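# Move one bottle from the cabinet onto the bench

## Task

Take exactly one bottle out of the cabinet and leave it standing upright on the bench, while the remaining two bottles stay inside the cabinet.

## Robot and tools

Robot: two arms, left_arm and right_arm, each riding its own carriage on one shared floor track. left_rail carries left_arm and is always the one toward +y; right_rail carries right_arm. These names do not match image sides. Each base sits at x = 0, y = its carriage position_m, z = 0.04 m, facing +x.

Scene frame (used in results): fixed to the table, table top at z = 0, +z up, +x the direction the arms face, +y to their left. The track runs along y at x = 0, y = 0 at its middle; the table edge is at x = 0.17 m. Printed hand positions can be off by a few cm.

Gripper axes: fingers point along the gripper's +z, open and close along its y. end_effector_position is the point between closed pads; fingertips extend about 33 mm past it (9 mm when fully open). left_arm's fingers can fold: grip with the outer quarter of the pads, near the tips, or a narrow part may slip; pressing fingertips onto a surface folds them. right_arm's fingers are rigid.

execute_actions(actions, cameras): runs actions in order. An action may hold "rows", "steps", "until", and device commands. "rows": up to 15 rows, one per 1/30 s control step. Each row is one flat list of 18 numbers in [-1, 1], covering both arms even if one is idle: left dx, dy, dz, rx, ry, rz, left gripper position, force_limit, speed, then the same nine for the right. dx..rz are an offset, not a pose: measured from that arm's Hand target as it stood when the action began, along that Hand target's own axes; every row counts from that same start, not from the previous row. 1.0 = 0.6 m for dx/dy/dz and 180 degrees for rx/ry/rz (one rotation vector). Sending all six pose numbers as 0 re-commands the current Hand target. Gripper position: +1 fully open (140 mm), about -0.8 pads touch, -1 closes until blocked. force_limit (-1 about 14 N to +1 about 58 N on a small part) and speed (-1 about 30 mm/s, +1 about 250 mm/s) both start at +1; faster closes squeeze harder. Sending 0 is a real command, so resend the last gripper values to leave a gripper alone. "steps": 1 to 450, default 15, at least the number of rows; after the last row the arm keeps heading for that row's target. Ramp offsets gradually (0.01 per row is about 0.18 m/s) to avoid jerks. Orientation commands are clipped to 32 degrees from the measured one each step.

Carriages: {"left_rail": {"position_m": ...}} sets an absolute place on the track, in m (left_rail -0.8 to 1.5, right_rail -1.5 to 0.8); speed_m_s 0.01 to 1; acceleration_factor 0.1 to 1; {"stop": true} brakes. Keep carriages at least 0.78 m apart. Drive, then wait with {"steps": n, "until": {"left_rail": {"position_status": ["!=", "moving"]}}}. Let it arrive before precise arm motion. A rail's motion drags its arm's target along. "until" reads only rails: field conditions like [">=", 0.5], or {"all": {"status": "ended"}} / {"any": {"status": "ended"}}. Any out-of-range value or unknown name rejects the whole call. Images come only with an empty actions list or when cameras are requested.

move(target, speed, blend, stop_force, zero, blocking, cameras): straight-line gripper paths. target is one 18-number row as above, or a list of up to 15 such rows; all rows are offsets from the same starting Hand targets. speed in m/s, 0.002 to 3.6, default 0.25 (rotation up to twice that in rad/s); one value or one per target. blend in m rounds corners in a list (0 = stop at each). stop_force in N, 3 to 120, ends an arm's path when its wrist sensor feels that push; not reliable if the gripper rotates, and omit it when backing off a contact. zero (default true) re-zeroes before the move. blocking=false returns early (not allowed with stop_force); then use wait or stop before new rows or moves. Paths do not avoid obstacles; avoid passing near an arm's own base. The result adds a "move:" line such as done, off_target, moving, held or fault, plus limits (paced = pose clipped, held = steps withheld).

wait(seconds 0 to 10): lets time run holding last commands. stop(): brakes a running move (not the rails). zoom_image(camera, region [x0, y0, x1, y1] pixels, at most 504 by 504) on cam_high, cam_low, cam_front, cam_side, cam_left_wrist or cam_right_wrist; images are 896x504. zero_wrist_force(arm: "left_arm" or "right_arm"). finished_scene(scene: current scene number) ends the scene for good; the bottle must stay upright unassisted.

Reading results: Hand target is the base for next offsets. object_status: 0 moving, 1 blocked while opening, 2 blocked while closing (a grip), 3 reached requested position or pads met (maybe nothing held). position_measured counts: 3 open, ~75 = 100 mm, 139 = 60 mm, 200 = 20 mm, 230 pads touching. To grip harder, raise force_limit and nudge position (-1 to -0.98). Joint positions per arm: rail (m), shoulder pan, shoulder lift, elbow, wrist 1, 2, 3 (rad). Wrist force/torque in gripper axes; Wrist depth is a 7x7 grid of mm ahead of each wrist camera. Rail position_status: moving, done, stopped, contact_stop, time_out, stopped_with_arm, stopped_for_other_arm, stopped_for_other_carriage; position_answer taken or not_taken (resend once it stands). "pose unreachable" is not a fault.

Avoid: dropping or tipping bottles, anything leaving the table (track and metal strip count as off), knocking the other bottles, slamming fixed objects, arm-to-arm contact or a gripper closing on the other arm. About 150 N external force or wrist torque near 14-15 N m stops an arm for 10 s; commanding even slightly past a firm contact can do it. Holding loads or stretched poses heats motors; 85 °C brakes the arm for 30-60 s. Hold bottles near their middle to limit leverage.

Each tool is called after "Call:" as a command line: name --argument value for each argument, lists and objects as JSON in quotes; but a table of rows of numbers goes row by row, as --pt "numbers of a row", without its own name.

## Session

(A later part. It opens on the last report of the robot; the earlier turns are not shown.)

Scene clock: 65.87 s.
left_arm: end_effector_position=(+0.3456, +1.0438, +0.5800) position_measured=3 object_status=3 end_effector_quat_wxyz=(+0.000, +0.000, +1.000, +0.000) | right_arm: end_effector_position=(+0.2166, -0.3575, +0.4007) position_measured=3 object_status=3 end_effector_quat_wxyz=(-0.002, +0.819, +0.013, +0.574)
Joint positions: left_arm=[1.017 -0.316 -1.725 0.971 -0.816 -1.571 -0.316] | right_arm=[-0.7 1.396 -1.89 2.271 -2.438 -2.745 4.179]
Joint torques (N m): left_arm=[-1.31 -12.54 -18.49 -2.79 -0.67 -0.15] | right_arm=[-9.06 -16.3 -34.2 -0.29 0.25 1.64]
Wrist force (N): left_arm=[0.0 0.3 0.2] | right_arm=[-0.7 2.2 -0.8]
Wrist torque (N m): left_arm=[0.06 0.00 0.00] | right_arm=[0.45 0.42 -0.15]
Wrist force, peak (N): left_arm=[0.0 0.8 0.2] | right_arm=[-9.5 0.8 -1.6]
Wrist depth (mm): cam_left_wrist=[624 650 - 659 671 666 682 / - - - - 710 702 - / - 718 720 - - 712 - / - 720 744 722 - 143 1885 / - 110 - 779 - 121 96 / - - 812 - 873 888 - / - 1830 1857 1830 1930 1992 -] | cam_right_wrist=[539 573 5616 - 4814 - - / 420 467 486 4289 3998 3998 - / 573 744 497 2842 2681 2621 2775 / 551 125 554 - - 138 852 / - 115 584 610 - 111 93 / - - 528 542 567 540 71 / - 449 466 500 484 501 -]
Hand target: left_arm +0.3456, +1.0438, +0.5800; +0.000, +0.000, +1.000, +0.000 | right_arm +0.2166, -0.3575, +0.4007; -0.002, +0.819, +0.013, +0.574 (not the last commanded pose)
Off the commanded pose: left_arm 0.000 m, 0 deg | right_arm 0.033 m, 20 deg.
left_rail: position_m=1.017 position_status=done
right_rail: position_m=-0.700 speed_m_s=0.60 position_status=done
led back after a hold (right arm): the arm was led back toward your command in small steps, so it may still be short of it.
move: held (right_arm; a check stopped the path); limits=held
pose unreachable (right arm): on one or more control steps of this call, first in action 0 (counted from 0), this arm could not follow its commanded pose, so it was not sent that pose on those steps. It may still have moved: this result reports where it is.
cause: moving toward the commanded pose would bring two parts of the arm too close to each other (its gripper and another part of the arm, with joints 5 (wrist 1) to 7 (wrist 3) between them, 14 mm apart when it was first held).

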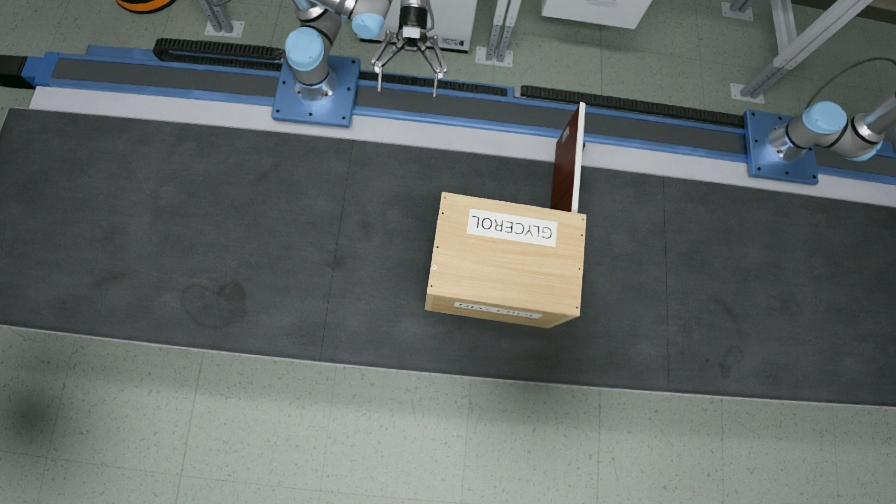

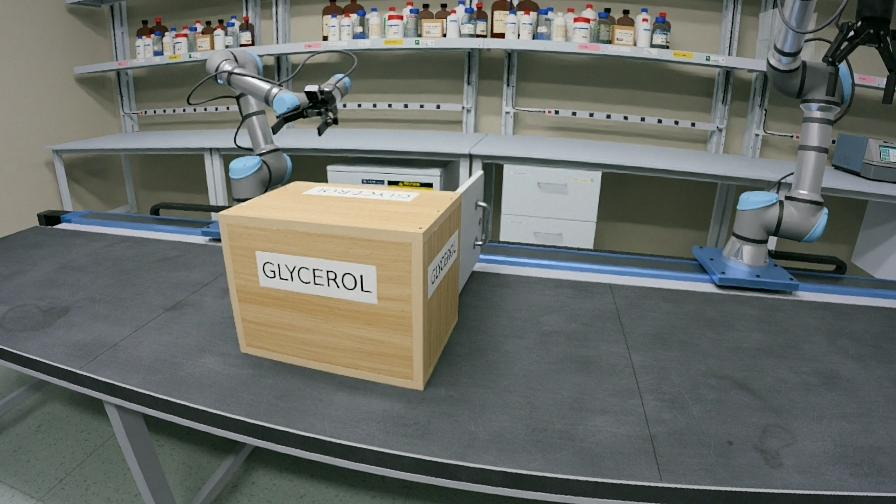

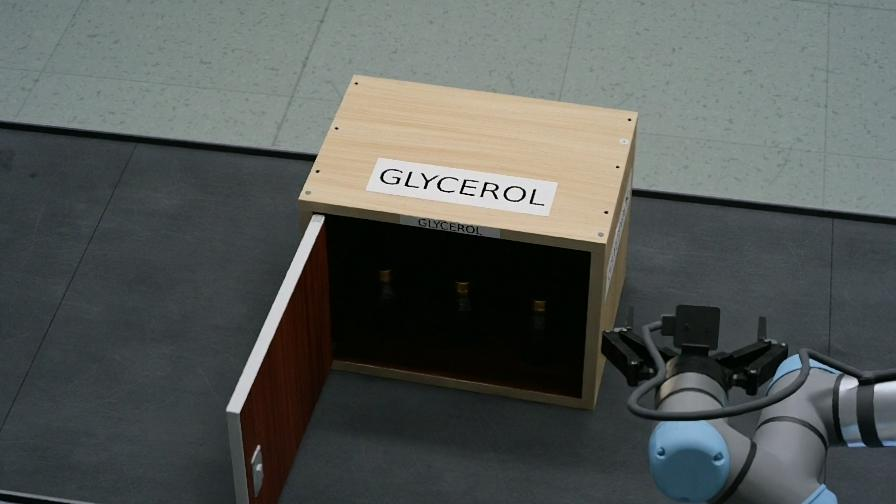

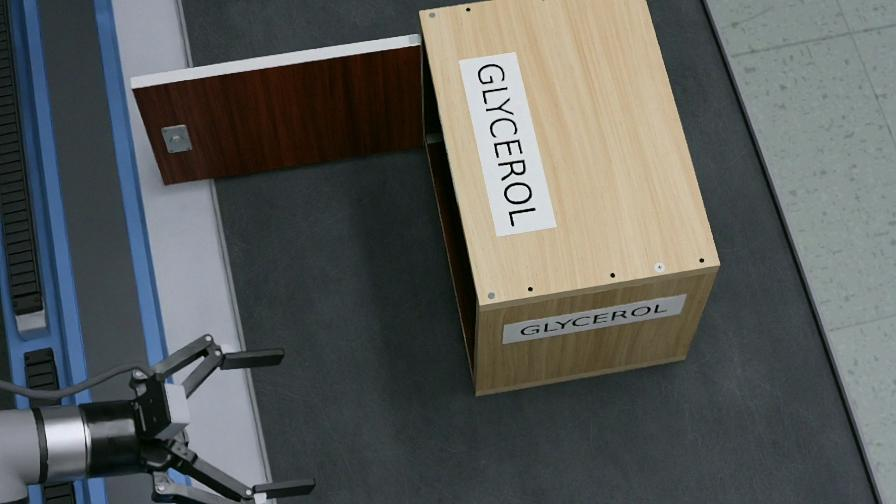

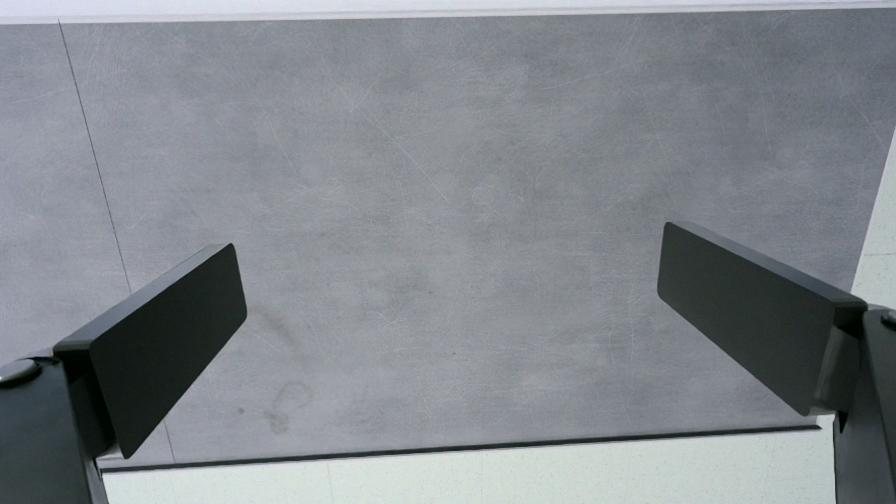

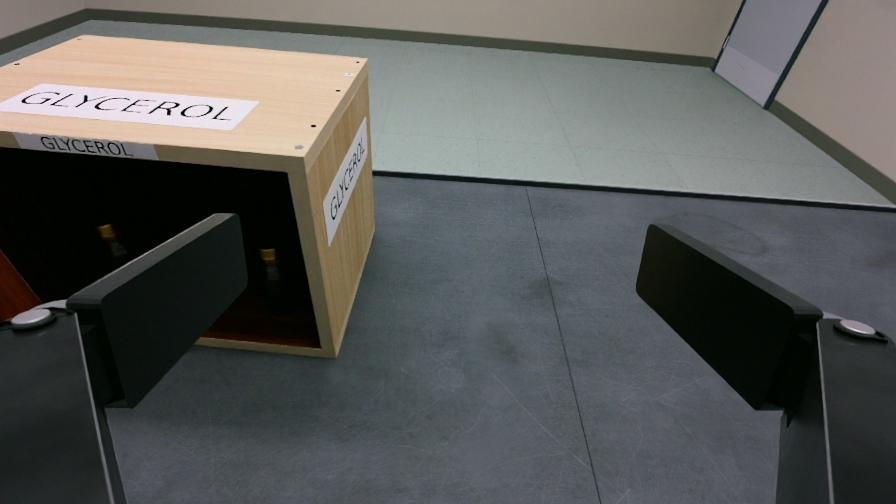

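Call:
execute_actions --actions '[{"right_rail":{"position_m":-0.55},"steps":150,"until":{"right_rail":{"position_status":["!=","moving"]}}}]'

Call:
move --target '[0,0,0,0,0,0,1,1,1, -0.215,-0.005,0.19,0.079,-0.056,-0.027,1,1,-0.5]' --speed 0.2 --cameras '["cam_high","cam_front","cam_side","cam_right_wrist"]'

Scene clock: 94.77 s.
left_arm: end_effector_position=(+0.3456, +1.0438, +0.5800) position_measured=3 object_status=3 end_effector_quat_wxyz=(+0.000, +0.000, +1.000, +0.000) | right_arm: end_effector_position=(+0.2166, -0.2075, +0.4007) position_measured=3 object_status=3 end_effector_quat_wxyz=(-0.002, +0.819, +0.013, +0.574)
Joint positions: left_arm=[1.017 -0.316 -1.725 0.971 -0.816 -1.571 -0.316] | right_arm=[-0.55 1.396 -1.89 2.271 -2.438 -2.745 4.179]
Joint torques (N m): left_arm=[-1.29 -12.99 -18.91 -2.48 -0.65 0.11] | right_arm=[-4.34 -4.71 -30.09 -0.71 0.06 1.56]
Wrist force (N): left_arm=[-0.3 0.2 0.1] | right_arm=[-0.9 2.2 -0.7]
Wrist torque (N m): left_arm=[0.02 0.07 0.01] | right_arm=[0.46 0.46 -0.15]
Wrist force, peak (N): left_arm=[-0.4 0.6 0.1] | right_arm=[-1.0 3.4 -0.7]
Wrist depth (mm): cam_left_wrist=[633 643 662 668 655 675 - / - 696 - - - - - / - 694 696 694 - 744 735 / - 714 744 751 792 143 792 / - 110 - - - 121 96 / - - - 867 879 882 - / - 1764 1945 1960 1945 1930 -] | cam_right_wrist=[3574 552 3805 5019 - - 3805 / 446 444 481 508 3574 3469 - / 400 568 737 407 2808 2877 2949 / 402 124 724 754 819 137 - / - 115 597 600 639 111 93 / - 520 525 530 - 537 71 / - 458 475 524 507 - -]
Hand target: left_arm +0.3456, +1.0438, +0.5800; +0.000, +0.000, +1.000, +0.000 | right_arm +0.2166, -0.2075, +0.4007; -0.002, +0.819, +0.013, +0.574 (not the last commanded pose)
Tool commands: left_gripper/position=+1.0 left_gripper/force_limit=+1.0 left_gripper/speed=+1.0 right_gripper/position=+1.0 right_gripper/force_limit=+1.0 right_gripper/speed=-0.5
Off the commanded pose: left_arm 0.000 m, 0 deg | right_arm 0.033 m, 20 deg.
left_rail: position_m=1.017 position_status=done
right_rail: position_m=-0.550 speed_m_s=0.60 position_status=done

Scene clock: 96.53 s.
left_arm: end_effector_position=(+0.3456, +1.0438, +0.5800) position_measured=3 object_status=3 end_effector_quat_wxyz=(+0.000, +0.000, +1.000, +0.000) | right_arm: end_effector_position=(+0.2797, -0.2049, +0.2405) position_measured=3 object_status=3 end_effector_quat_wxyz=(-0.078, +0.858, +0.118, +0.493)
Joint positions: left_arm=[1.017 -0.316 -1.725 0.971 -0.816 -1.571 -0.316] | right_arm=[-0.55 0.969 -1.744 2.634 -3.393 -2.144 3.544]
Joint torques (N m): left_arm=[-2.67 -13.3 -19.23 -2.47 -0.51 -0.02] | right_arm=[-8.53 -2.35 -5.07 -6.63 0.95 -1.87]
Wrist force (N): left_arm=[-0.2 0.2 0.2] | right_arm=[-0.7 1.9 -0.5]
Wrist torque (N m): left_arm=[0.03 0.05 0.01] | right_arm=[0.39 0.37 -0.04]
Wrist force, peak (N): left_arm=[-0.5 0.7 0.0] | right_arm=[0.3 2.1 -1.7]
Wrist depth (mm): cam_left_wrist=[- 638 - 632 668 - - / - 622 677 - - 669 - / - - 708 702 787 - - / 712 142 746 - 755 128 799 / - 110 802 - - 121 96 / - 116 821 - - 918 - / - 1669 1830 1960 1930 1945 -] | cam_right_wrist=[326 438 591 547 540 2592 2681 / 337 461 541 593 564 664 666 / 347 492 489 485 513 541 554 / 353 117 463 438 - 138 473 / - 125 398 392 406 111 93 / - 350 353 356 359 347 71 / - 309 313 324 324 325 -]
Hand target: left_arm +0.3456, +1.0438, +0.5800; +0.000, +0.000, +1.000, +0.000 | right_arm +0.2797, -0.2049, +0.2405; -0.078, +0.858, +0.118, +0.493
Off the commanded pose: left_arm 0.000 m, 0 deg | right_arm 0.000 m, 0 deg.
left_rail: position_m=1.017 position_status=done
right_rail: position_m=-0.550 speed_m_s=0.60 position_status=done
move: done
Images, in order (width x height): cam_high 896x504, cam_front 896x504, cam_side 896x504, cam_right_wrist 896x504.

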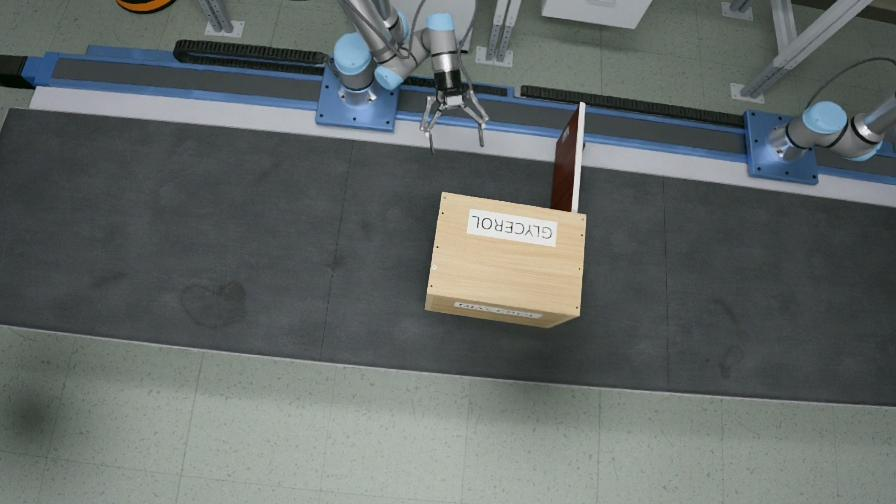

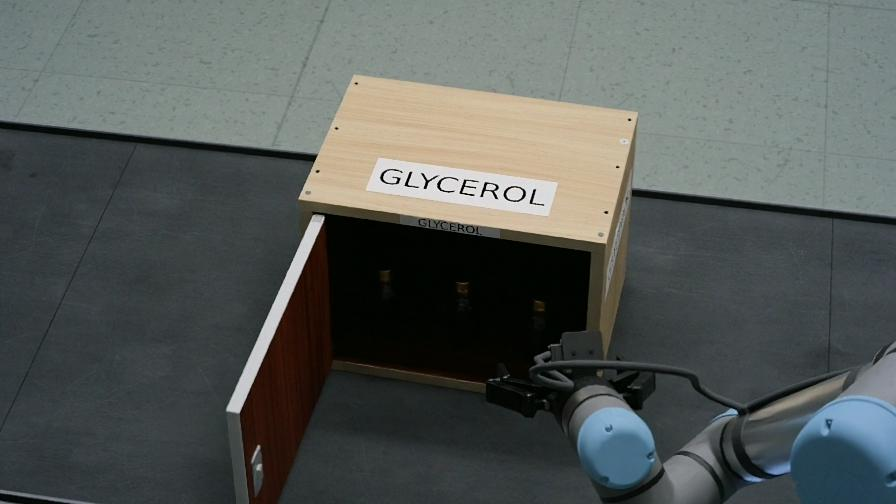

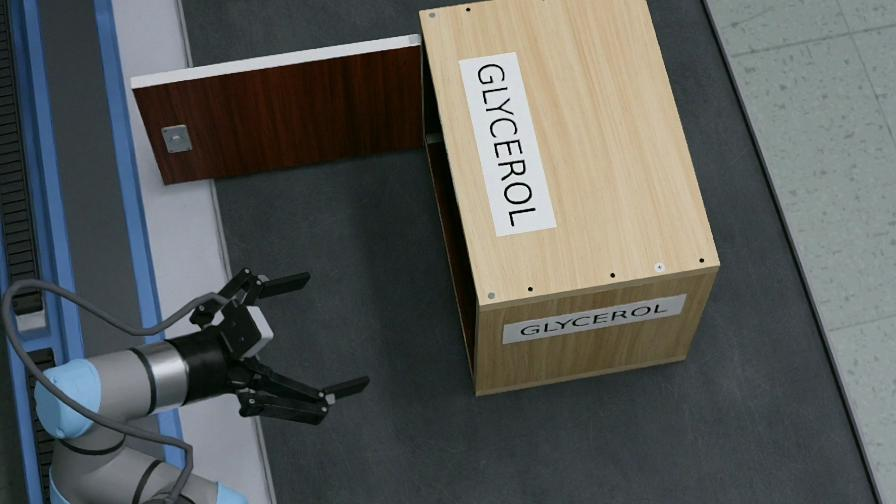

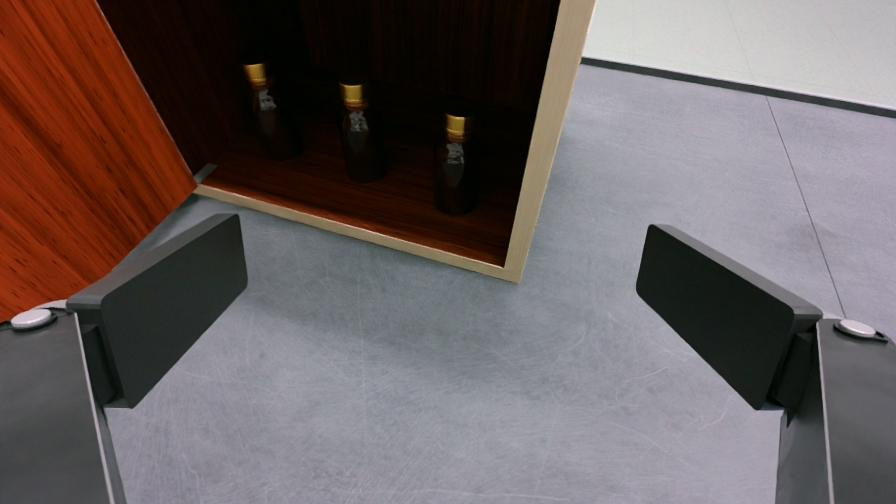

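Call:
move --target '[0,0,0,0,0,0,1,1,1, 0.002,-0.172,0.25,0,0,0,0.175,-1,0]' --speed 0.2 --cameras '["cam_side","cam_right_wrist"]'

Scene clock: 109.13 s.
left_arm: end_effector_position=(+0.3456, +1.0438, +0.5800) position_measured=3 object_status=3 end_effector_quat_wxyz=(+0.000, +0.000, +1.000, +0.000) | right_arm: end_effector_position=(+0.3757, -0.0682, +0.1682) position_measured=107 object_status=3 end_effector_quat_wxyz=(-0.078, +0.858, +0.118, +0.494)
Joint positions: left_arm=[1.017 -0.316 -1.725 0.971 -0.816 -1.571 -0.316] | right_arm=[-0.55 0.965 -1.174 2.28 -3.611 -2.14 3.54]
Joint torques (N m): left_arm=[-1.97 -13.16 -18.82 -2.37 -0.66 -0.05] | right_arm=[-9.07 -24.24 -23.69 -1.05 -2.34 -1.73]
Wrist force (N): left_arm=[0.1 0.5 0.3] | right_arm=[-0.6 2.0 -0.8]
Wrist torque (N m): left_arm=[0.10 -0.04 0.00] | right_arm=[0.42 0.30 -0.05]
Wrist force, peak (N): left_arm=[-0.3 0.7 0.5] | right_arm=[-0.8 2.7 -1.8]
Wrist depth (mm): cam_left_wrist=[635 - 666 666 660 692 - / 657 680 - 686 690 694 737 / 690 700 - - 718 - 755 / - 724 802 - - 128 2520 / - 110 - - 807 121 96 / - 815 832 882 864 888 - / - 1777 1857 1930 1930 2041 -] | cam_right_wrist=[201 274 382 461 416 376 236 / 211 289 376 460 448 385 215 / 221 287 371 385 379 324 197 / 234 284 135 333 157 298 196 / - - 304 313 121 89 324 / - - 279 281 282 - - / - - 252 252 - - -]
Hand target: left_arm +0.3456, +1.0438, +0.5800; +0.000, +0.000, +1.000, +0.000 | right_arm +0.3757, -0.0682, +0.1682; -0.078, +0.858, +0.118, +0.493
Off the commanded pose: left_arm 0.000 m, 0 deg | right_arm 0.000 m, 0 deg.
left_rail: position_m=1.017 position_status=done
right_rail: position_m=-0.550 speed_m_s=0.60 position_status=done
move: done
Images, in order (width x height): cam_side 896x504, cam_right_wrist 896x504.

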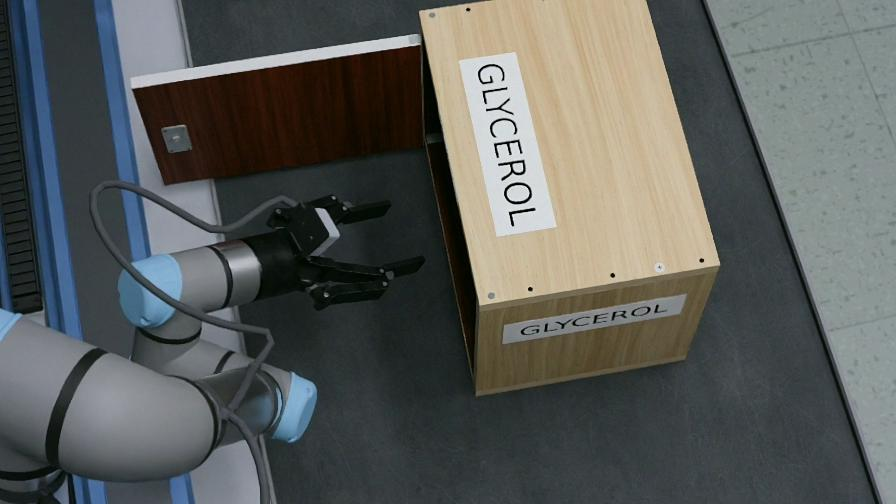

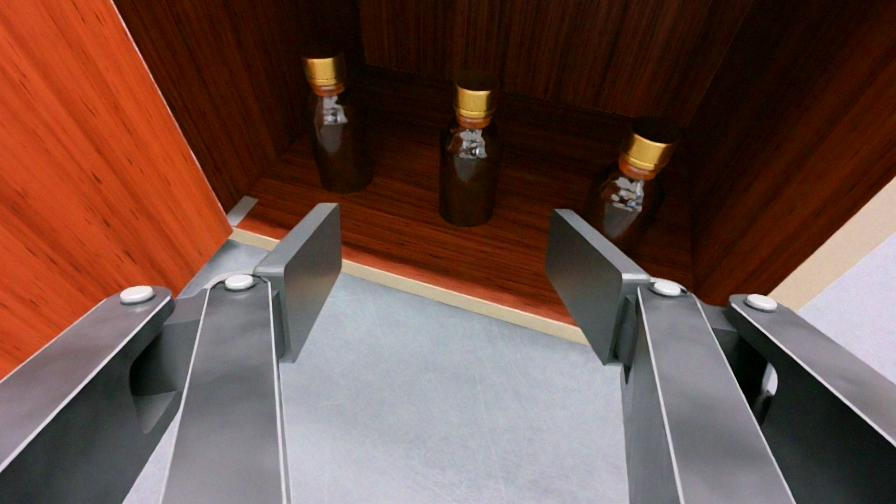

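Call:
move --target '[0,0,0,0,0,0,1,1,1, -0.01,0.03,0.2,0,0,0,0.175,-1,0]' --speed 0.15 --stop_force 12 --cameras '["cam_right_wrist"]'

Scene clock: 115.00 s.
left_arm: end_effector_position=(+0.3456, +1.0438, +0.5800) position_measured=3 object_status=3 end_effector_quat_wxyz=(+0.000, +0.000, +1.000, +0.000) | right_arm: end_effector_position=(+0.4773, -0.0562, +0.1026) position_measured=107 object_status=3 end_effector_quat_wxyz=(-0.078, +0.858, +0.118, +0.493)
Joint positions: left_arm=[1.017 -0.316 -1.725 0.971 -0.816 -1.571 -0.316] | right_arm=[-0.55 0.798 -0.924 2.13 -3.763 -2.003 3.431]
Joint torques (N m): left_arm=[-2.33 -13.57 -18.6 -2.17 -0.76 -0.22] | right_arm=[-8.68 -31.33 -21.94 -7.01 1.03 -1.88]
Wrist force (N): left_arm=[-0.1 0.3 0.2] | right_arm=[-0.4 2.5 -0.5]
Wrist torque (N m): left_arm=[0.06 0.02 0.01] | right_arm=[0.51 0.29 -0.03]
Wrist force, peak (N): left_arm=[-0.6 0.7 0.3] | right_arm=[-0.6 2.1 -1.7]
Wrist depth (mm): cam_left_wrist=[635 638 643 659 682 682 - / 660 671 677 680 - 762 - / - - 714 742 - - - / - 139 - - 787 129 802 / 91 110 - 784 810 121 96 / - 799 837 852 911 - - / - 1739 1857 1857 1945 1960 -] | cam_right_wrist=[204 183 365 341 318 293 265 / 212 231 336 317 338 324 230 / 221 257 268 184 291 151 131 / 227 249 160 234 157 150 202 / - - 212 219 210 89 183 / - - 208 200 197 - - / - - 191 192 190 - -]
Hand target: left_arm +0.3456, +1.0438, +0.5800; +0.000, +0.000, +1.000, +0.000 | right_arm +0.4773, -0.0562, +0.1026; -0.078, +0.858, +0.118, +0.493
Off the commanded pose: left_arm 0.000 m, 0 deg | right_arm 0.000 m, 0 deg.
left_rail: position_m=1.017 position_status=done
right_rail: position_m=-0.550 speed_m_s=0.60 position_status=done
move: done
Images, in order (width x height): cam_right_wrist 896x504.

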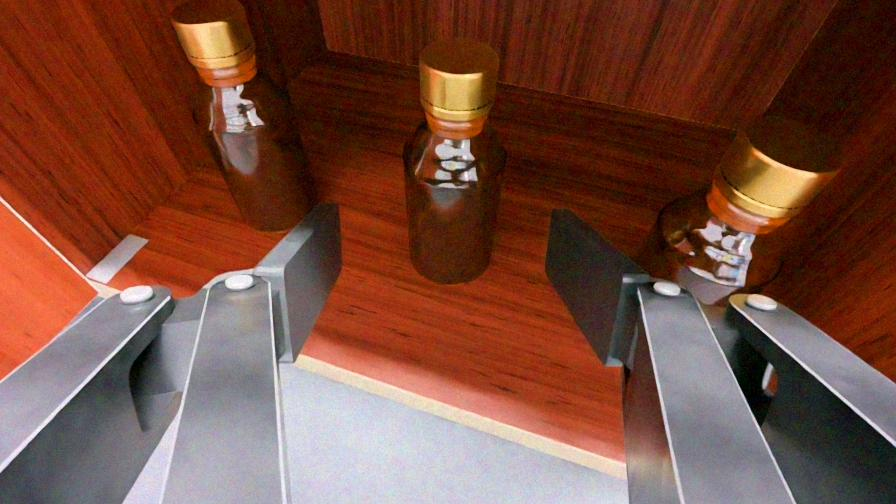

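Call:
move --target '[0,0,0,0,0,0,1,1,1, -0.002,0.005,0.107,0,0,0,0.175,-1,0]' --speed 0.1 --stop_force 10 --cameras '["cam_right_wrist"]'

Scene clock: 122.43 s.
left_arm: end_effector_position=(+0.3456, +1.0438, +0.5800) position_measured=3 object_status=3 end_effector_quat_wxyz=(+0.000, +0.000, +1.000, +0.000) | right_arm: end_effector_position=(+0.5308, -0.0432, +0.0693) position_measured=107 object_status=3 end_effector_quat_wxyz=(-0.078, +0.858, +0.118, +0.493)
Joint positions: left_arm=[1.017 -0.316 -1.725 0.971 -0.816 -1.571 -0.316] | right_arm=[-0.55 0.739 -0.8 2.004 -3.775 -1.954 3.396]
Joint torques (N m): left_arm=[-3.09 -12.26 -17.74 -2.34 -0.79 0.23] | right_arm=[-8.6 -35.76 -22.06 -0.85 1.16 -1.91]
Wrist force (N): left_arm=[-0.1 0.4 0.0] | right_arm=[-0.7 2.3 -0.7]
Wrist torque (N m): left_arm=[0.08 0.04 0.01] | right_arm=[0.48 0.32 -0.04]
Wrist force, peak (N): left_arm=[0.0 0.9 -0.1] | right_arm=[-0.6 2.6 -0.2]
Wrist depth (mm): cam_left_wrist=[- 642 - 655 - 655 - / 679 - - 686 726 712 - / - 706 - 737 760 - 746 / - 139 - - 774 128 823 / - 118 784 818 - 121 96 / - 810 858 818 957 870 - / - 1752 1857 - 1976 2024 -] | cam_right_wrist=[- 237 314 88 267 246 229 / 134 147 277 92 284 270 252 / 199 152 236 113 239 242 239 / 200 194 134 122 157 209 108 / - - 175 170 173 89 - / - - 159 161 162 - - / - - 144 146 146 - -]
Hand target: left_arm +0.3456, +1.0438, +0.5800; +0.000, +0.000, +1.000, +0.000 | right_arm +0.5308, -0.0432, +0.0693; -0.078, +0.858, +0.118, +0.493
Off the commanded pose: left_arm 0.000 m, 0 deg | right_arm 0.000 m, 0 deg.
left_rail: position_m=1.017 position_status=done
right_rail: position_m=-0.550 speed_m_s=0.60 position_status=done
move: done
Images, in order (width x height): cam_right_wrist 896x504.

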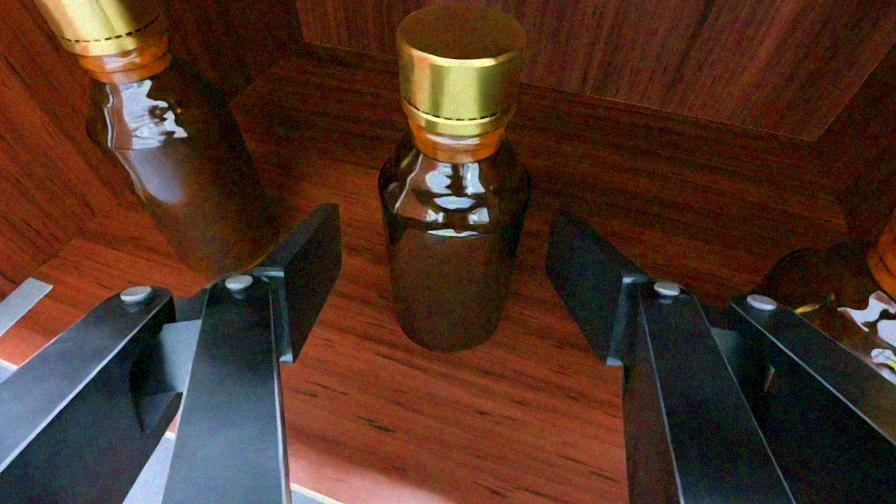

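Call:
execute_actions --actions '[{"rows":[[0,0,0,0,0,0,1,1,1,0,0,0,0,0,0,-1,-0.05,-1]],"steps":90}]' --cameras '["cam_right_wrist"]'

Scene clock: 130.13 s.
left_arm: end_effector_position=(+0.3456, +1.0438, +0.5800) position_measured=3 object_status=3 end_effector_quat_wxyz=(+0.000, +0.000, +1.000, +0.000) | right_arm: end_effector_position=(+0.5308, -0.0432, +0.0693) position_measured=161 object_status=2 end_effector_quat_wxyz=(-0.078, +0.858, +0.118, +0.493)
Joint positions: left_arm=[1.017 -0.316 -1.725 0.971 -0.816 -1.571 -0.316] | right_arm=[-0.55 0.739 -0.8 2.004 -3.775 -1.954 3.396]
Joint torques (N m): left_arm=[-2.04 -13.29 -18.64 -2.36 -0.54 -0.03] | right_arm=[0.51 -36.63 -15.28 -0.95 1.11 0.35]
Wrist force (N): left_arm=[0.0 0.1 0.5] | right_arm=[2.4 3.0 -5.5]
Wrist torque (N m): left_arm=[0.01 0.01 0.00] | right_arm=[0.32 0.26 -0.16]
Wrist force, peak (N): left_arm=[-0.3 0.8 0.2] | right_arm=[2.4 3.6 -5.7]
Wrist depth (mm): cam_left_wrist=[635 - - 671 664 675 684 / 627 648 - - 706 - 710 / 700 - - - 733 - 679 / - 133 - 722 774 128 - / - 118 - 805 823 121 96 / - 108 849 832 870 - - / - 1830 1871 1915 1930 1945 -] | cam_right_wrist=[- 237 313 89 269 246 229 / 134 147 277 93 287 270 251 / 201 155 235 113 239 243 239 / 201 184 135 125 206 209 108 / 180 83 91 171 95 88 97 / - - 75 161 - 77 - / - - - 146 - - -]
Hand target: left_arm +0.3456, +1.0438, +0.5800; +0.000, +0.000, +1.000, +0.000 | right_arm +0.5308, -0.0432, +0.0693; -0.078, +0.858, +0.118, +0.493
Off the commanded pose: left_arm 0.000 m, 0 deg | right_arm 0.000 m, 0 deg.
left_rail: position_m=1.017 position_status=done
right_rail: position_m=-0.550 speed_m_s=0.60 position_status=done
Images, in order (width x height): cam_right_wrist 896x504.

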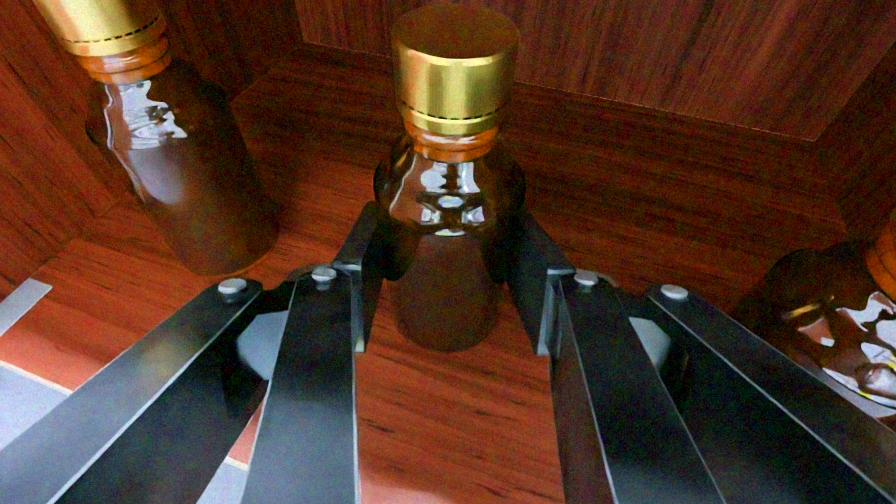

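Call:
move --pt "0 0 0 0 0 0 1 1 1 0.043 -0.001 -0.025 0 0 0 -1 -0.05 -1" --pt "0 0 0 0 0 0 1 1 1 -0.099 0.002 -0.27 0 0 0 -1 -0.05 -1" --speed '[0.06,0.12]' --cameras '["cam_right_wrist","cam_side","cam_front"]'

Scene clock: 135.17 s.
left_arm: end_effector_position=(+0.3456, +1.0438, +0.5800) position_measured=3 object_status=3 end_effector_quat_wxyz=(+0.000, +0.000, +1.000, +0.000) | right_arm: end_effector_position=(+0.3681, -0.0923, +0.0990) position_measured=161 object_status=2 end_effector_quat_wxyz=(-0.078, +0.858, +0.118, +0.493)
Joint positions: left_arm=[1.017 -0.316 -1.725 0.971 -0.816 -1.571 -0.316] | right_arm=[-0.55 0.945 -0.991 2.354 -3.875 -2.124 3.526]
Joint torques (N m): left_arm=[-3.41 -14.19 -18.81 -2.45 -0.74 -0.24] | right_arm=[10.25 -41.12 4.36 -7.85 -2.45 2.33]
Wrist force (N): left_arm=[-0.6 0.1 0.1] | right_arm=[-2.6 2.1 0.8]
Wrist torque (N m): left_arm=[0.01 0.13 0.00] | right_arm=[0.42 0.22 -0.14]
Wrist force, peak (N): left_arm=[-0.2 0.8 0.3] | right_arm=[2.4 3.2 -5.9]
Wrist depth (mm): cam_left_wrist=[642 668 - 662 664 - - / - 664 - 688 696 769 - / 694 688 682 722 726 748 737 / - 722 748 - - 129 799 / 91 118 797 805 802 121 96 / - 108 - 861 882 885 - / - 1680 1715 2287 1900 2008 -] | cam_right_wrist=[221 300 284 89 404 304 193 / 233 308 315 93 316 285 175 / 243 291 287 113 273 276 182 / 254 257 132 126 249 243 273 / 231 83 90 160 95 90 248 / - - 67 210 - 77 223 / - - - 189 - - -]
Hand target: left_arm +0.3456, +1.0438, +0.5800; +0.000, +0.000, +1.000, +0.000 | right_arm +0.3680, -0.0923, +0.0990; -0.078, +0.858, +0.118, +0.493
Off the commanded pose: left_arm 0.000 m, 0 deg | right_arm 0.000 m, 0 deg.
left_rail: position_m=1.017 position_status=done
right_rail: position_m=-0.550 speed_m_s=0.60 position_status=done
move: done
Images, in order (width x height): cam_front 896x504, cam_side 896x504, cam_right_wrist 896x504.

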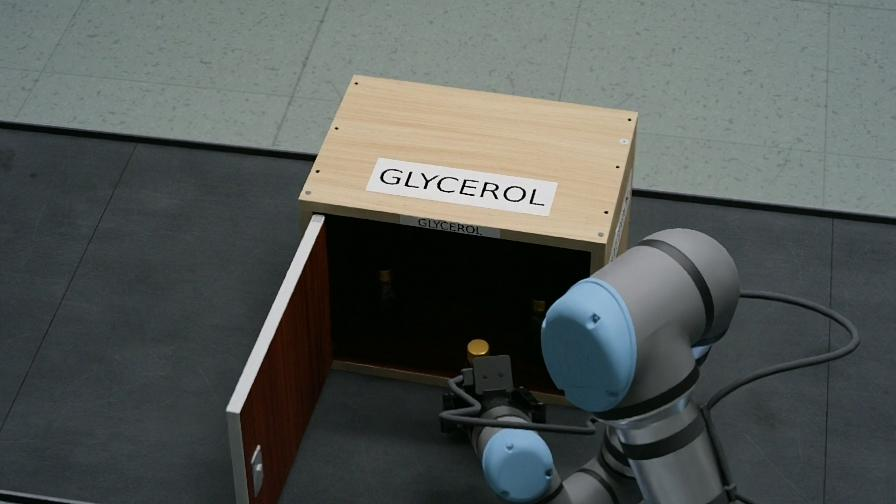

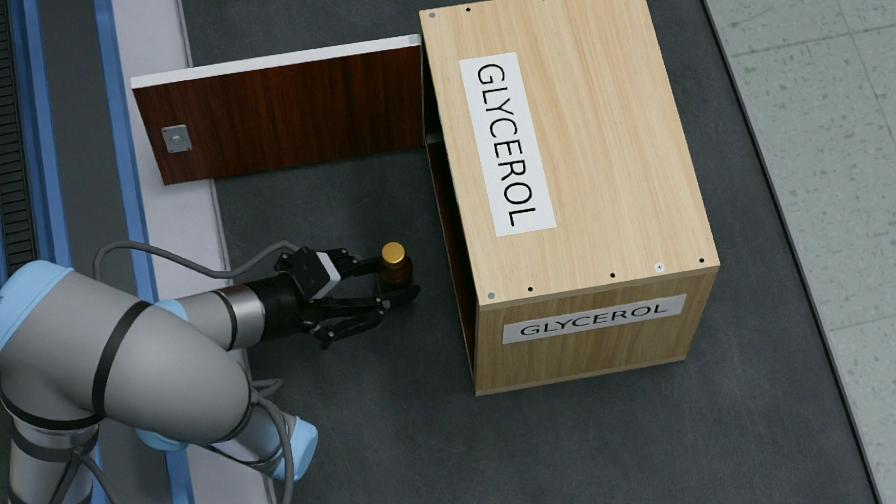

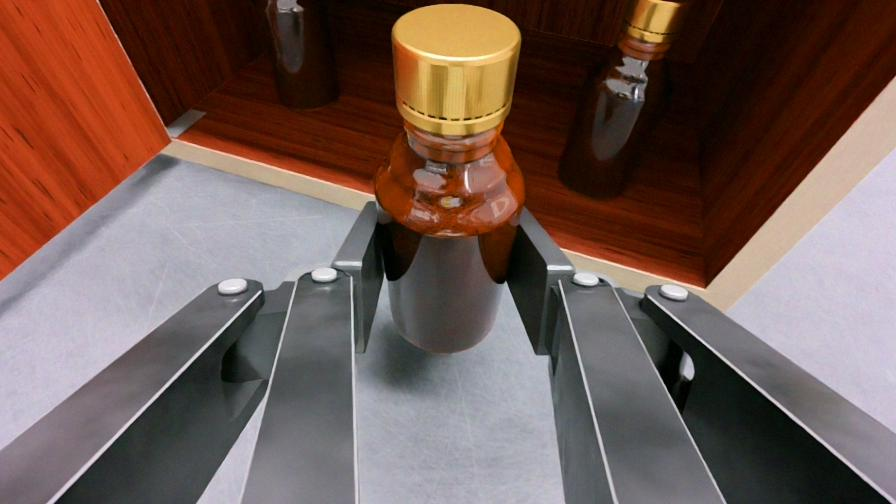

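Call:
execute_actions --actions '[{"right_rail":{"position_m":-0.85,"speed_m_s":0.4,"acceleration_factor":0.3},"steps":150,"until":{"right_rail":{"position_status":["!=","moving"]}}}]'

Call:
move --target '[0,0,0,0,0,0,1,1,1, -0.043,0.001,0.025,0,0,0,-1,-0.05,-1]' --speed 0.1

Call:
move --target '[0,0,0,0,0,0,1,1,1, -0.072,0.001,0.042,0,0,0,-1,-0.05,-1]' --speed 0.015 --stop_force 4 --cameras '["cam_right_wrist","cam_front","cam_side"]'

Scene clock: 141.73 s.
left_arm: end_effector_position=(+0.3456, +1.0438, +0.5800) position_measured=3 object_status=3 end_effector_quat_wxyz=(+0.000, +0.000, +1.000, +0.000) | right_arm: end_effector_position=(+0.3680, -0.3923, +0.0990) position_measured=161 object_status=2 end_effector_quat_wxyz=(-0.078, +0.858, +0.118, +0.493)
Joint positions: left_arm=[1.017 -0.316 -1.725 0.971 -0.816 -1.571 -0.316] | right_arm=[-0.85 0.945 -0.991 2.354 -3.875 -2.124 3.526]
Joint torques (N m): left_arm=[-3.13 -13.61 -19.32 -2.27 -0.73 0.07] | right_arm=[5.39 -37.5 -3.3 -6.93 -0.9 2.21]
Wrist force (N): left_arm=[0.1 0.3 0.3] | right_arm=[-3.1 1.8 0.4]
Wrist torque (N m): left_arm=[0.06 -0.02 0.00] | right_arm=[0.36 0.32 -0.14]
Wrist force, peak (N): left_arm=[-0.6 0.7 0.2] | right_arm=[-2.9 2.9 0.6]
Wrist depth (mm): cam_left_wrist=[633 637 653 657 666 673 710 / 664 671 675 704 682 686 - / 684 - - - - - - / - - - - 774 129 1703 / - 117 769 802 - 121 96 / - 108 - 864 861 - - / - 1915 1900 1915 1915 1992 -] | cam_right_wrist=[382 220 284 89 463 467 487 / 316 266 320 93 399 394 402 / 295 288 297 113 308 332 333 / 255 261 133 125 274 277 284 / 230 83 91 161 95 90 248 / - - 67 211 - 77 225 / - - - 190 - - -]
Hand target: left_arm +0.3456, +1.0438, +0.5800; +0.000, +0.000, +1.000, +0.000 | right_arm +0.3680, -0.3923, +0.0990; -0.078, +0.858, +0.118, +0.493
Tool commands: left_gripper/position=+1.0 left_gripper/force_limit=+1.0 left_gripper/speed=+1.0 right_gripper/position=-1.0 right_gripper/force_limit=-0.05 right_gripper/speed=-1.0
Off the commanded pose: left_arm 0.000 m, 0 deg | right_arm 0.000 m, 0 deg.
left_rail: position_m=1.017 position_status=done
right_rail: position_m=-0.850 speed_m_s=0.40 position_status=done

Scene clock: 142.70 s.
left_arm: end_effector_position=(+0.3456, +1.0438, +0.5800) position_measured=3 object_status=3 end_effector_quat_wxyz=(+0.000, +0.000, +1.000, +0.000) | right_arm: end_effector_position=(+0.3681, -0.3924, +0.0692) position_measured=161 object_status=2 end_effector_quat_wxyz=(-0.078, +0.858, +0.118, +0.493)
Joint positions: left_arm=[1.017 -0.316 -1.725 0.971 -0.816 -1.571 -0.316] | right_arm=[-0.85 0.945 -0.894 2.343 -3.962 -2.124 3.526]
Joint torques (N m): left_arm=[-2.83 -13.84 -18.75 -2.2 -0.7 0.1] | right_arm=[-9.05 -29.22 -17.87 -7.92 0.81 -0.98]
Wrist force (N): left_arm=[-0.3 0.5 0.0] | right_arm=[-2.6 2.4 0.6]
Wrist torque (N m): left_arm=[0.11 0.07 0.00] | right_arm=[0.49 0.22 -0.15]
Wrist force, peak (N): left_arm=[-0.1 0.5 0.4] | right_arm=[-3.9 2.0 1.0]
Wrist depth (mm): cam_left_wrist=[645 - 666 714 680 682 - / 688 673 675 - 688 704 - / - - - 755 726 751 - / 698 140 - 767 - 129 1647 / - 110 787 - - 121 97 / - 109 - 864 867 - - / - 1843 1915 1885 1945 1960 -] | cam_right_wrist=[322 221 285 89 - 418 433 / 279 260 294 93 325 332 340 / 250 254 258 114 265 277 292 / 218 221 135 125 234 245 235 / 198 83 91 159 95 90 217 / - - 67 179 - 77 - / - - - 163 - - -]
Hand target: left_arm +0.3456, +1.0438, +0.5800; +0.000, +0.000, +1.000, +0.000 | right_arm +0.3681, -0.3924, +0.0692; -0.078, +0.858, +0.118, +0.493
Off the commanded pose: left_arm 0.000 m, 0 deg | right_arm 0.000 m, 0 deg.
left_rail: position_m=1.017 position_status=done
right_rail: position_m=-0.850 speed_m_s=0.40 position_status=done
move: done

Scene clock: 144.97 s.
left_arm: end_effector_position=(+0.3456, +1.0438, +0.5800) position_measured=3 object_status=3 end_effector_quat_wxyz=(+0.000, +0.000, +1.000, +0.000) | right_arm: end_effector_position=(+0.3682, -0.3923, +0.0514) position_measured=161 object_status=2 end_effector_quat_wxyz=(-0.078, +0.858, +0.118, +0.493)
Joint positions: left_arm=[1.017 -0.316 -1.725 0.971 -0.816 -1.571 -0.316] | right_arm=[-0.85 0.945 -0.836 2.333 -4.009 -2.124 3.526]
Joint torques (N m): left_arm=[-3.43 -13.92 -18.91 -2.13 -0.68 0.02] | right_arm=[-0.08 -43.33 6.96 -1.28 0.81 1.06]
Wrist force (N): left_arm=[0.0 0.2 -0.1] | right_arm=[-3.0 2.0 0.7]
Wrist torque (N m): left_arm=[0.05 0.00 0.00] | right_arm=[0.41 0.30 -0.14]
Wrist force, peak (N): left_arm=[0.0 0.8 0.0] | right_arm=[3.3 3.3 -3.8]
Wrist depth (mm): cam_left_wrist=[- - - - - 677 - / 647 - - 675 653 - 724 / - - - 714 746 755 760 / 718 141 - - 774 128 794 / - 110 - - 815 121 96 / - - 797 - 911 879 - / - 1945 1900 1976 1900 1976 -] | cam_right_wrist=[286 222 285 90 373 367 389 / 258 250 267 - 287 300 317 / 220 228 231 113 241 249 248 / 195 197 135 126 205 213 217 / 178 83 91 171 95 89 189 / - - 67 162 - 77 173 / - - - 146 - - -]
Hand target: left_arm +0.3456, +1.0438, +0.5800; +0.000, +0.000, +1.000, +0.000 | right_arm +0.3682, -0.3923, +0.0514; -0.078, +0.858, +0.118, +0.493 (not the last commanded pose)
Off the commanded pose: left_arm 0.000 m, 0 deg | right_arm 0.032 m, 0 deg.
left_rail: position_m=1.017 position_status=done
right_rail: position_m=-0.850 speed_m_s=0.40 position_status=done
move: contact (right_arm)
Images, in order (width x height): cam_front 896x504, cam_side 896x504, cam_right_wrist 896x504.

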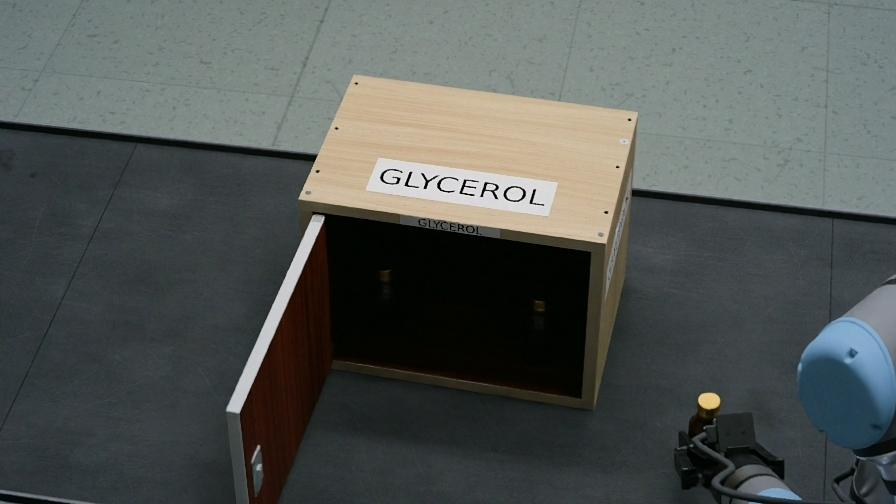

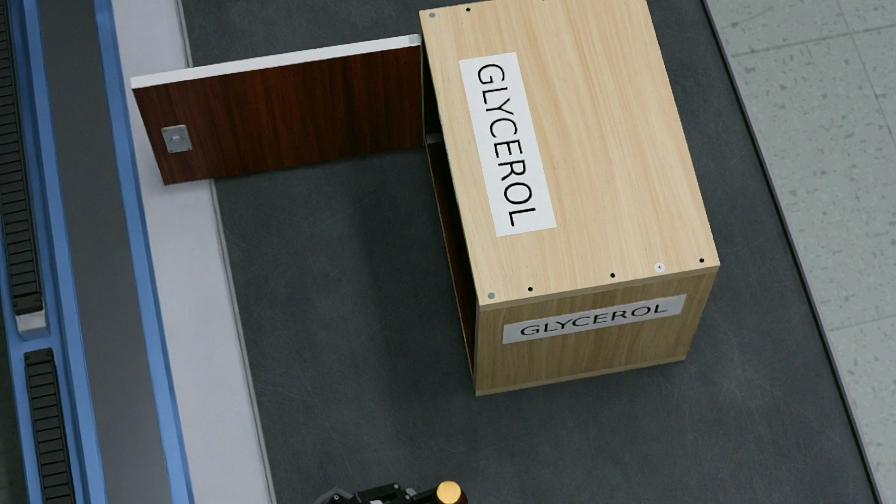

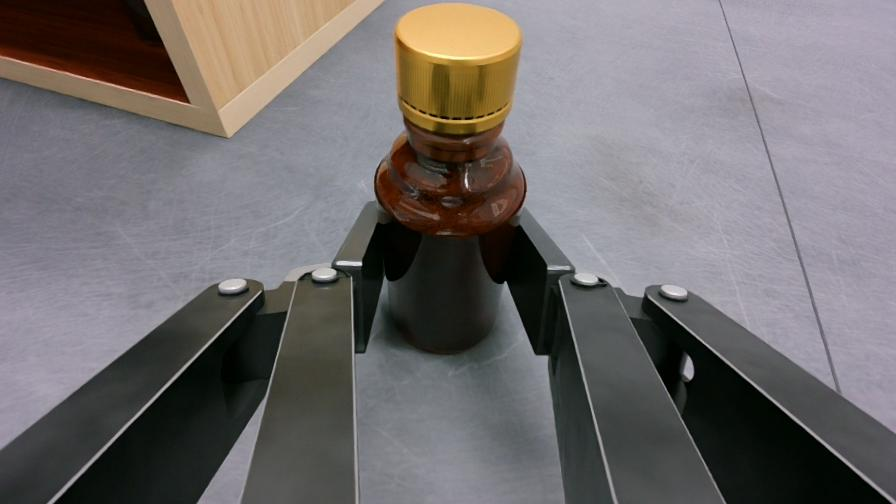

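Call:
move --target '[0,0,0,0,0,0,1,1,1, -0.007,0.000,0.0042,0,0,0,-1,-0.05,-1]' --speed 0.006 --stop_force 3

Call:
execute_actions --actions '[{"rows":[[0,0,0,0,0,0,1,1,1,0,0,0,0,0,0,0.1,-1,-1]],"steps":60}]' --cameras '["cam_right_wrist"]'

Scene clock: 148.10 s.
left_arm: end_effector_position=(+0.3456, +1.0438, +0.5800) position_measured=3 object_status=3 end_effector_quat_wxyz=(+0.000, +0.000, +1.000, +0.000) | right_arm: end_effector_position=(+0.3681, -0.3924, +0.0511) position_measured=161 object_status=2 end_effector_quat_wxyz=(-0.078, +0.858, +0.118, +0.493)
Joint positions: left_arm=[1.017 -0.316 -1.725 0.971 -0.816 -1.571 -0.316] | right_arm=[-0.85 0.945 -0.835 2.333 -4.009 -2.124 3.526]
Joint torques (N m): left_arm=[-4.03 -12.96 -18.82 -2.22 -0.92 0.1] | right_arm=[-7.07 -43.17 -7.79 -0.94 0.72 0.15]
Wrist force (N): left_arm=[-0.1 0.1 -0.1] | right_arm=[-1.6 1.7 0.0]
Wrist torque (N m): left_arm=[0.01 0.03 0.00] | right_arm=[0.39 0.28 -0.10]
Wrist force, peak (N): left_arm=[-0.4 0.6 0.4] | right_arm=[-3.0 2.1 1.0]
Wrist depth (mm): cam_left_wrist=[617 637 671 688 682 671 679 / 716 666 690 688 696 - - / - - 698 748 - 760 733 / - 133 769 826 - 143 826 / 90 110 - 807 794 121 96 / - - 861 - - - - / - 1830 1843 1976 2008 1945 -] | cam_right_wrist=[286 222 283 89 362 374 389 / 257 251 263 93 292 295 310 / 231 229 233 114 243 249 255 / 195 197 135 124 210 213 216 / 177 83 91 168 95 90 185 / - - 67 161 - 77 172 / - - - 146 - - -]
Hand target: left_arm +0.3456, +1.0438, +0.5800; +0.000, +0.000, +1.000, +0.000 | right_arm +0.3681, -0.3924, +0.0511; -0.078, +0.858, +0.118, +0.493 (not the last commanded pose)
Off the commanded pose: left_arm 0.000 m, 0 deg | right_arm 0.005 m, 0 deg.
left_rail: position_m=1.017 position_status=done
right_rail: position_m=-0.850 speed_m_s=0.40 position_status=done
move: contact (right_arm)

Scene clock: 150.30 s.
left_arm: end_effector_position=(+0.3456, +1.0438, +0.5800) position_measured=3 object_status=3 end_effector_quat_wxyz=(+0.000, +0.000, +1.000, +0.000) | right_arm: end_effector_position=(+0.3681, -0.3924, +0.0511) position_measured=117 object_status=3 end_effector_quat_wxyz=(-0.078, +0.858, +0.118, +0.493)
Joint positions: left_arm=[1.017 -0.316 -1.725 0.971 -0.816 -1.571 -0.316] | right_arm=[-0.85 0.945 -0.835 2.333 -4.009 -2.124 3.526]
Joint torques (N m): left_arm=[-3.66 -13.43 -19.09 -2.17 -0.77 0.19] | right_arm=[-7.31 -37.42 -7.51 -1.02 0.81 0.18]
Wrist force (N): left_arm=[-0.4 0.2 0.1] | right_arm=[-0.4 1.8 -0.7]
Wrist torque (N m): left_arm=[0.04 0.08 -0.01] | right_arm=[0.35 0.27 -0.14]
Wrist force, peak (N): left_arm=[0.0 0.8 -0.1] | right_arm=[-1.8 1.8 0.0]
Wrist depth (mm): cam_left_wrist=[- 647 - 660 686 684 664 / - 669 686 765 704 688 686 / 679 694 700 729 733 - - / - 718 784 - - 128 812 / 91 117 - 797 - 121 96 / - 108 - 852 846 882 - / - 885 1871 1992 1960 1960 -] | cam_right_wrist=[286 221 291 89 345 380 393 / 257 249 276 92 297 293 305 / 225 227 231 114 242 249 256 / 195 200 134 125 147 212 218 / - 82 170 163 145 85 189 / - - 159 161 - 70 - / - - 146 146 - - -]
Hand target: left_arm +0.3456, +1.0438, +0.5800; +0.000, +0.000, +1.000, +0.000 | right_arm +0.3681, -0.3924, +0.0511; -0.078, +0.858, +0.118, +0.493
Off the commanded pose: left_arm 0.000 m, 0 deg | right_arm 0.000 m, 0 deg.
left_rail: position_m=1.017 position_status=done
right_rail: position_m=-0.850 speed_m_s=0.40 position_status=done
Images, in order (width x height): cam_right_wrist 896x504.

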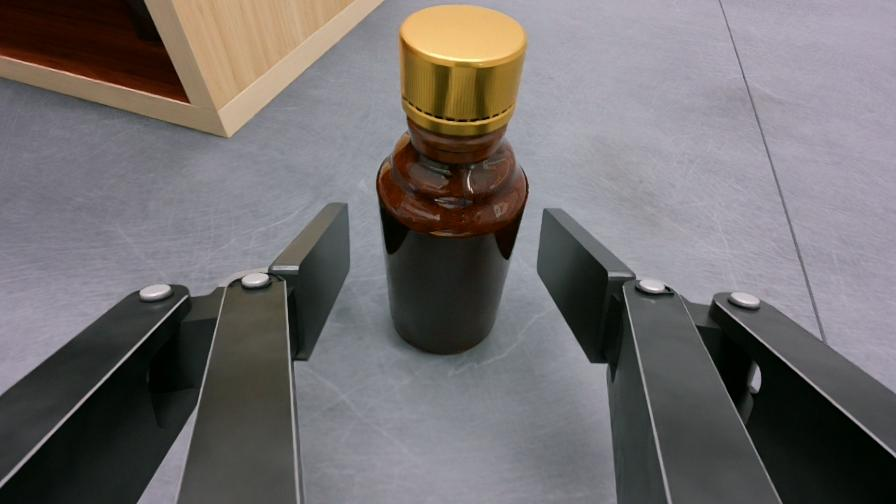

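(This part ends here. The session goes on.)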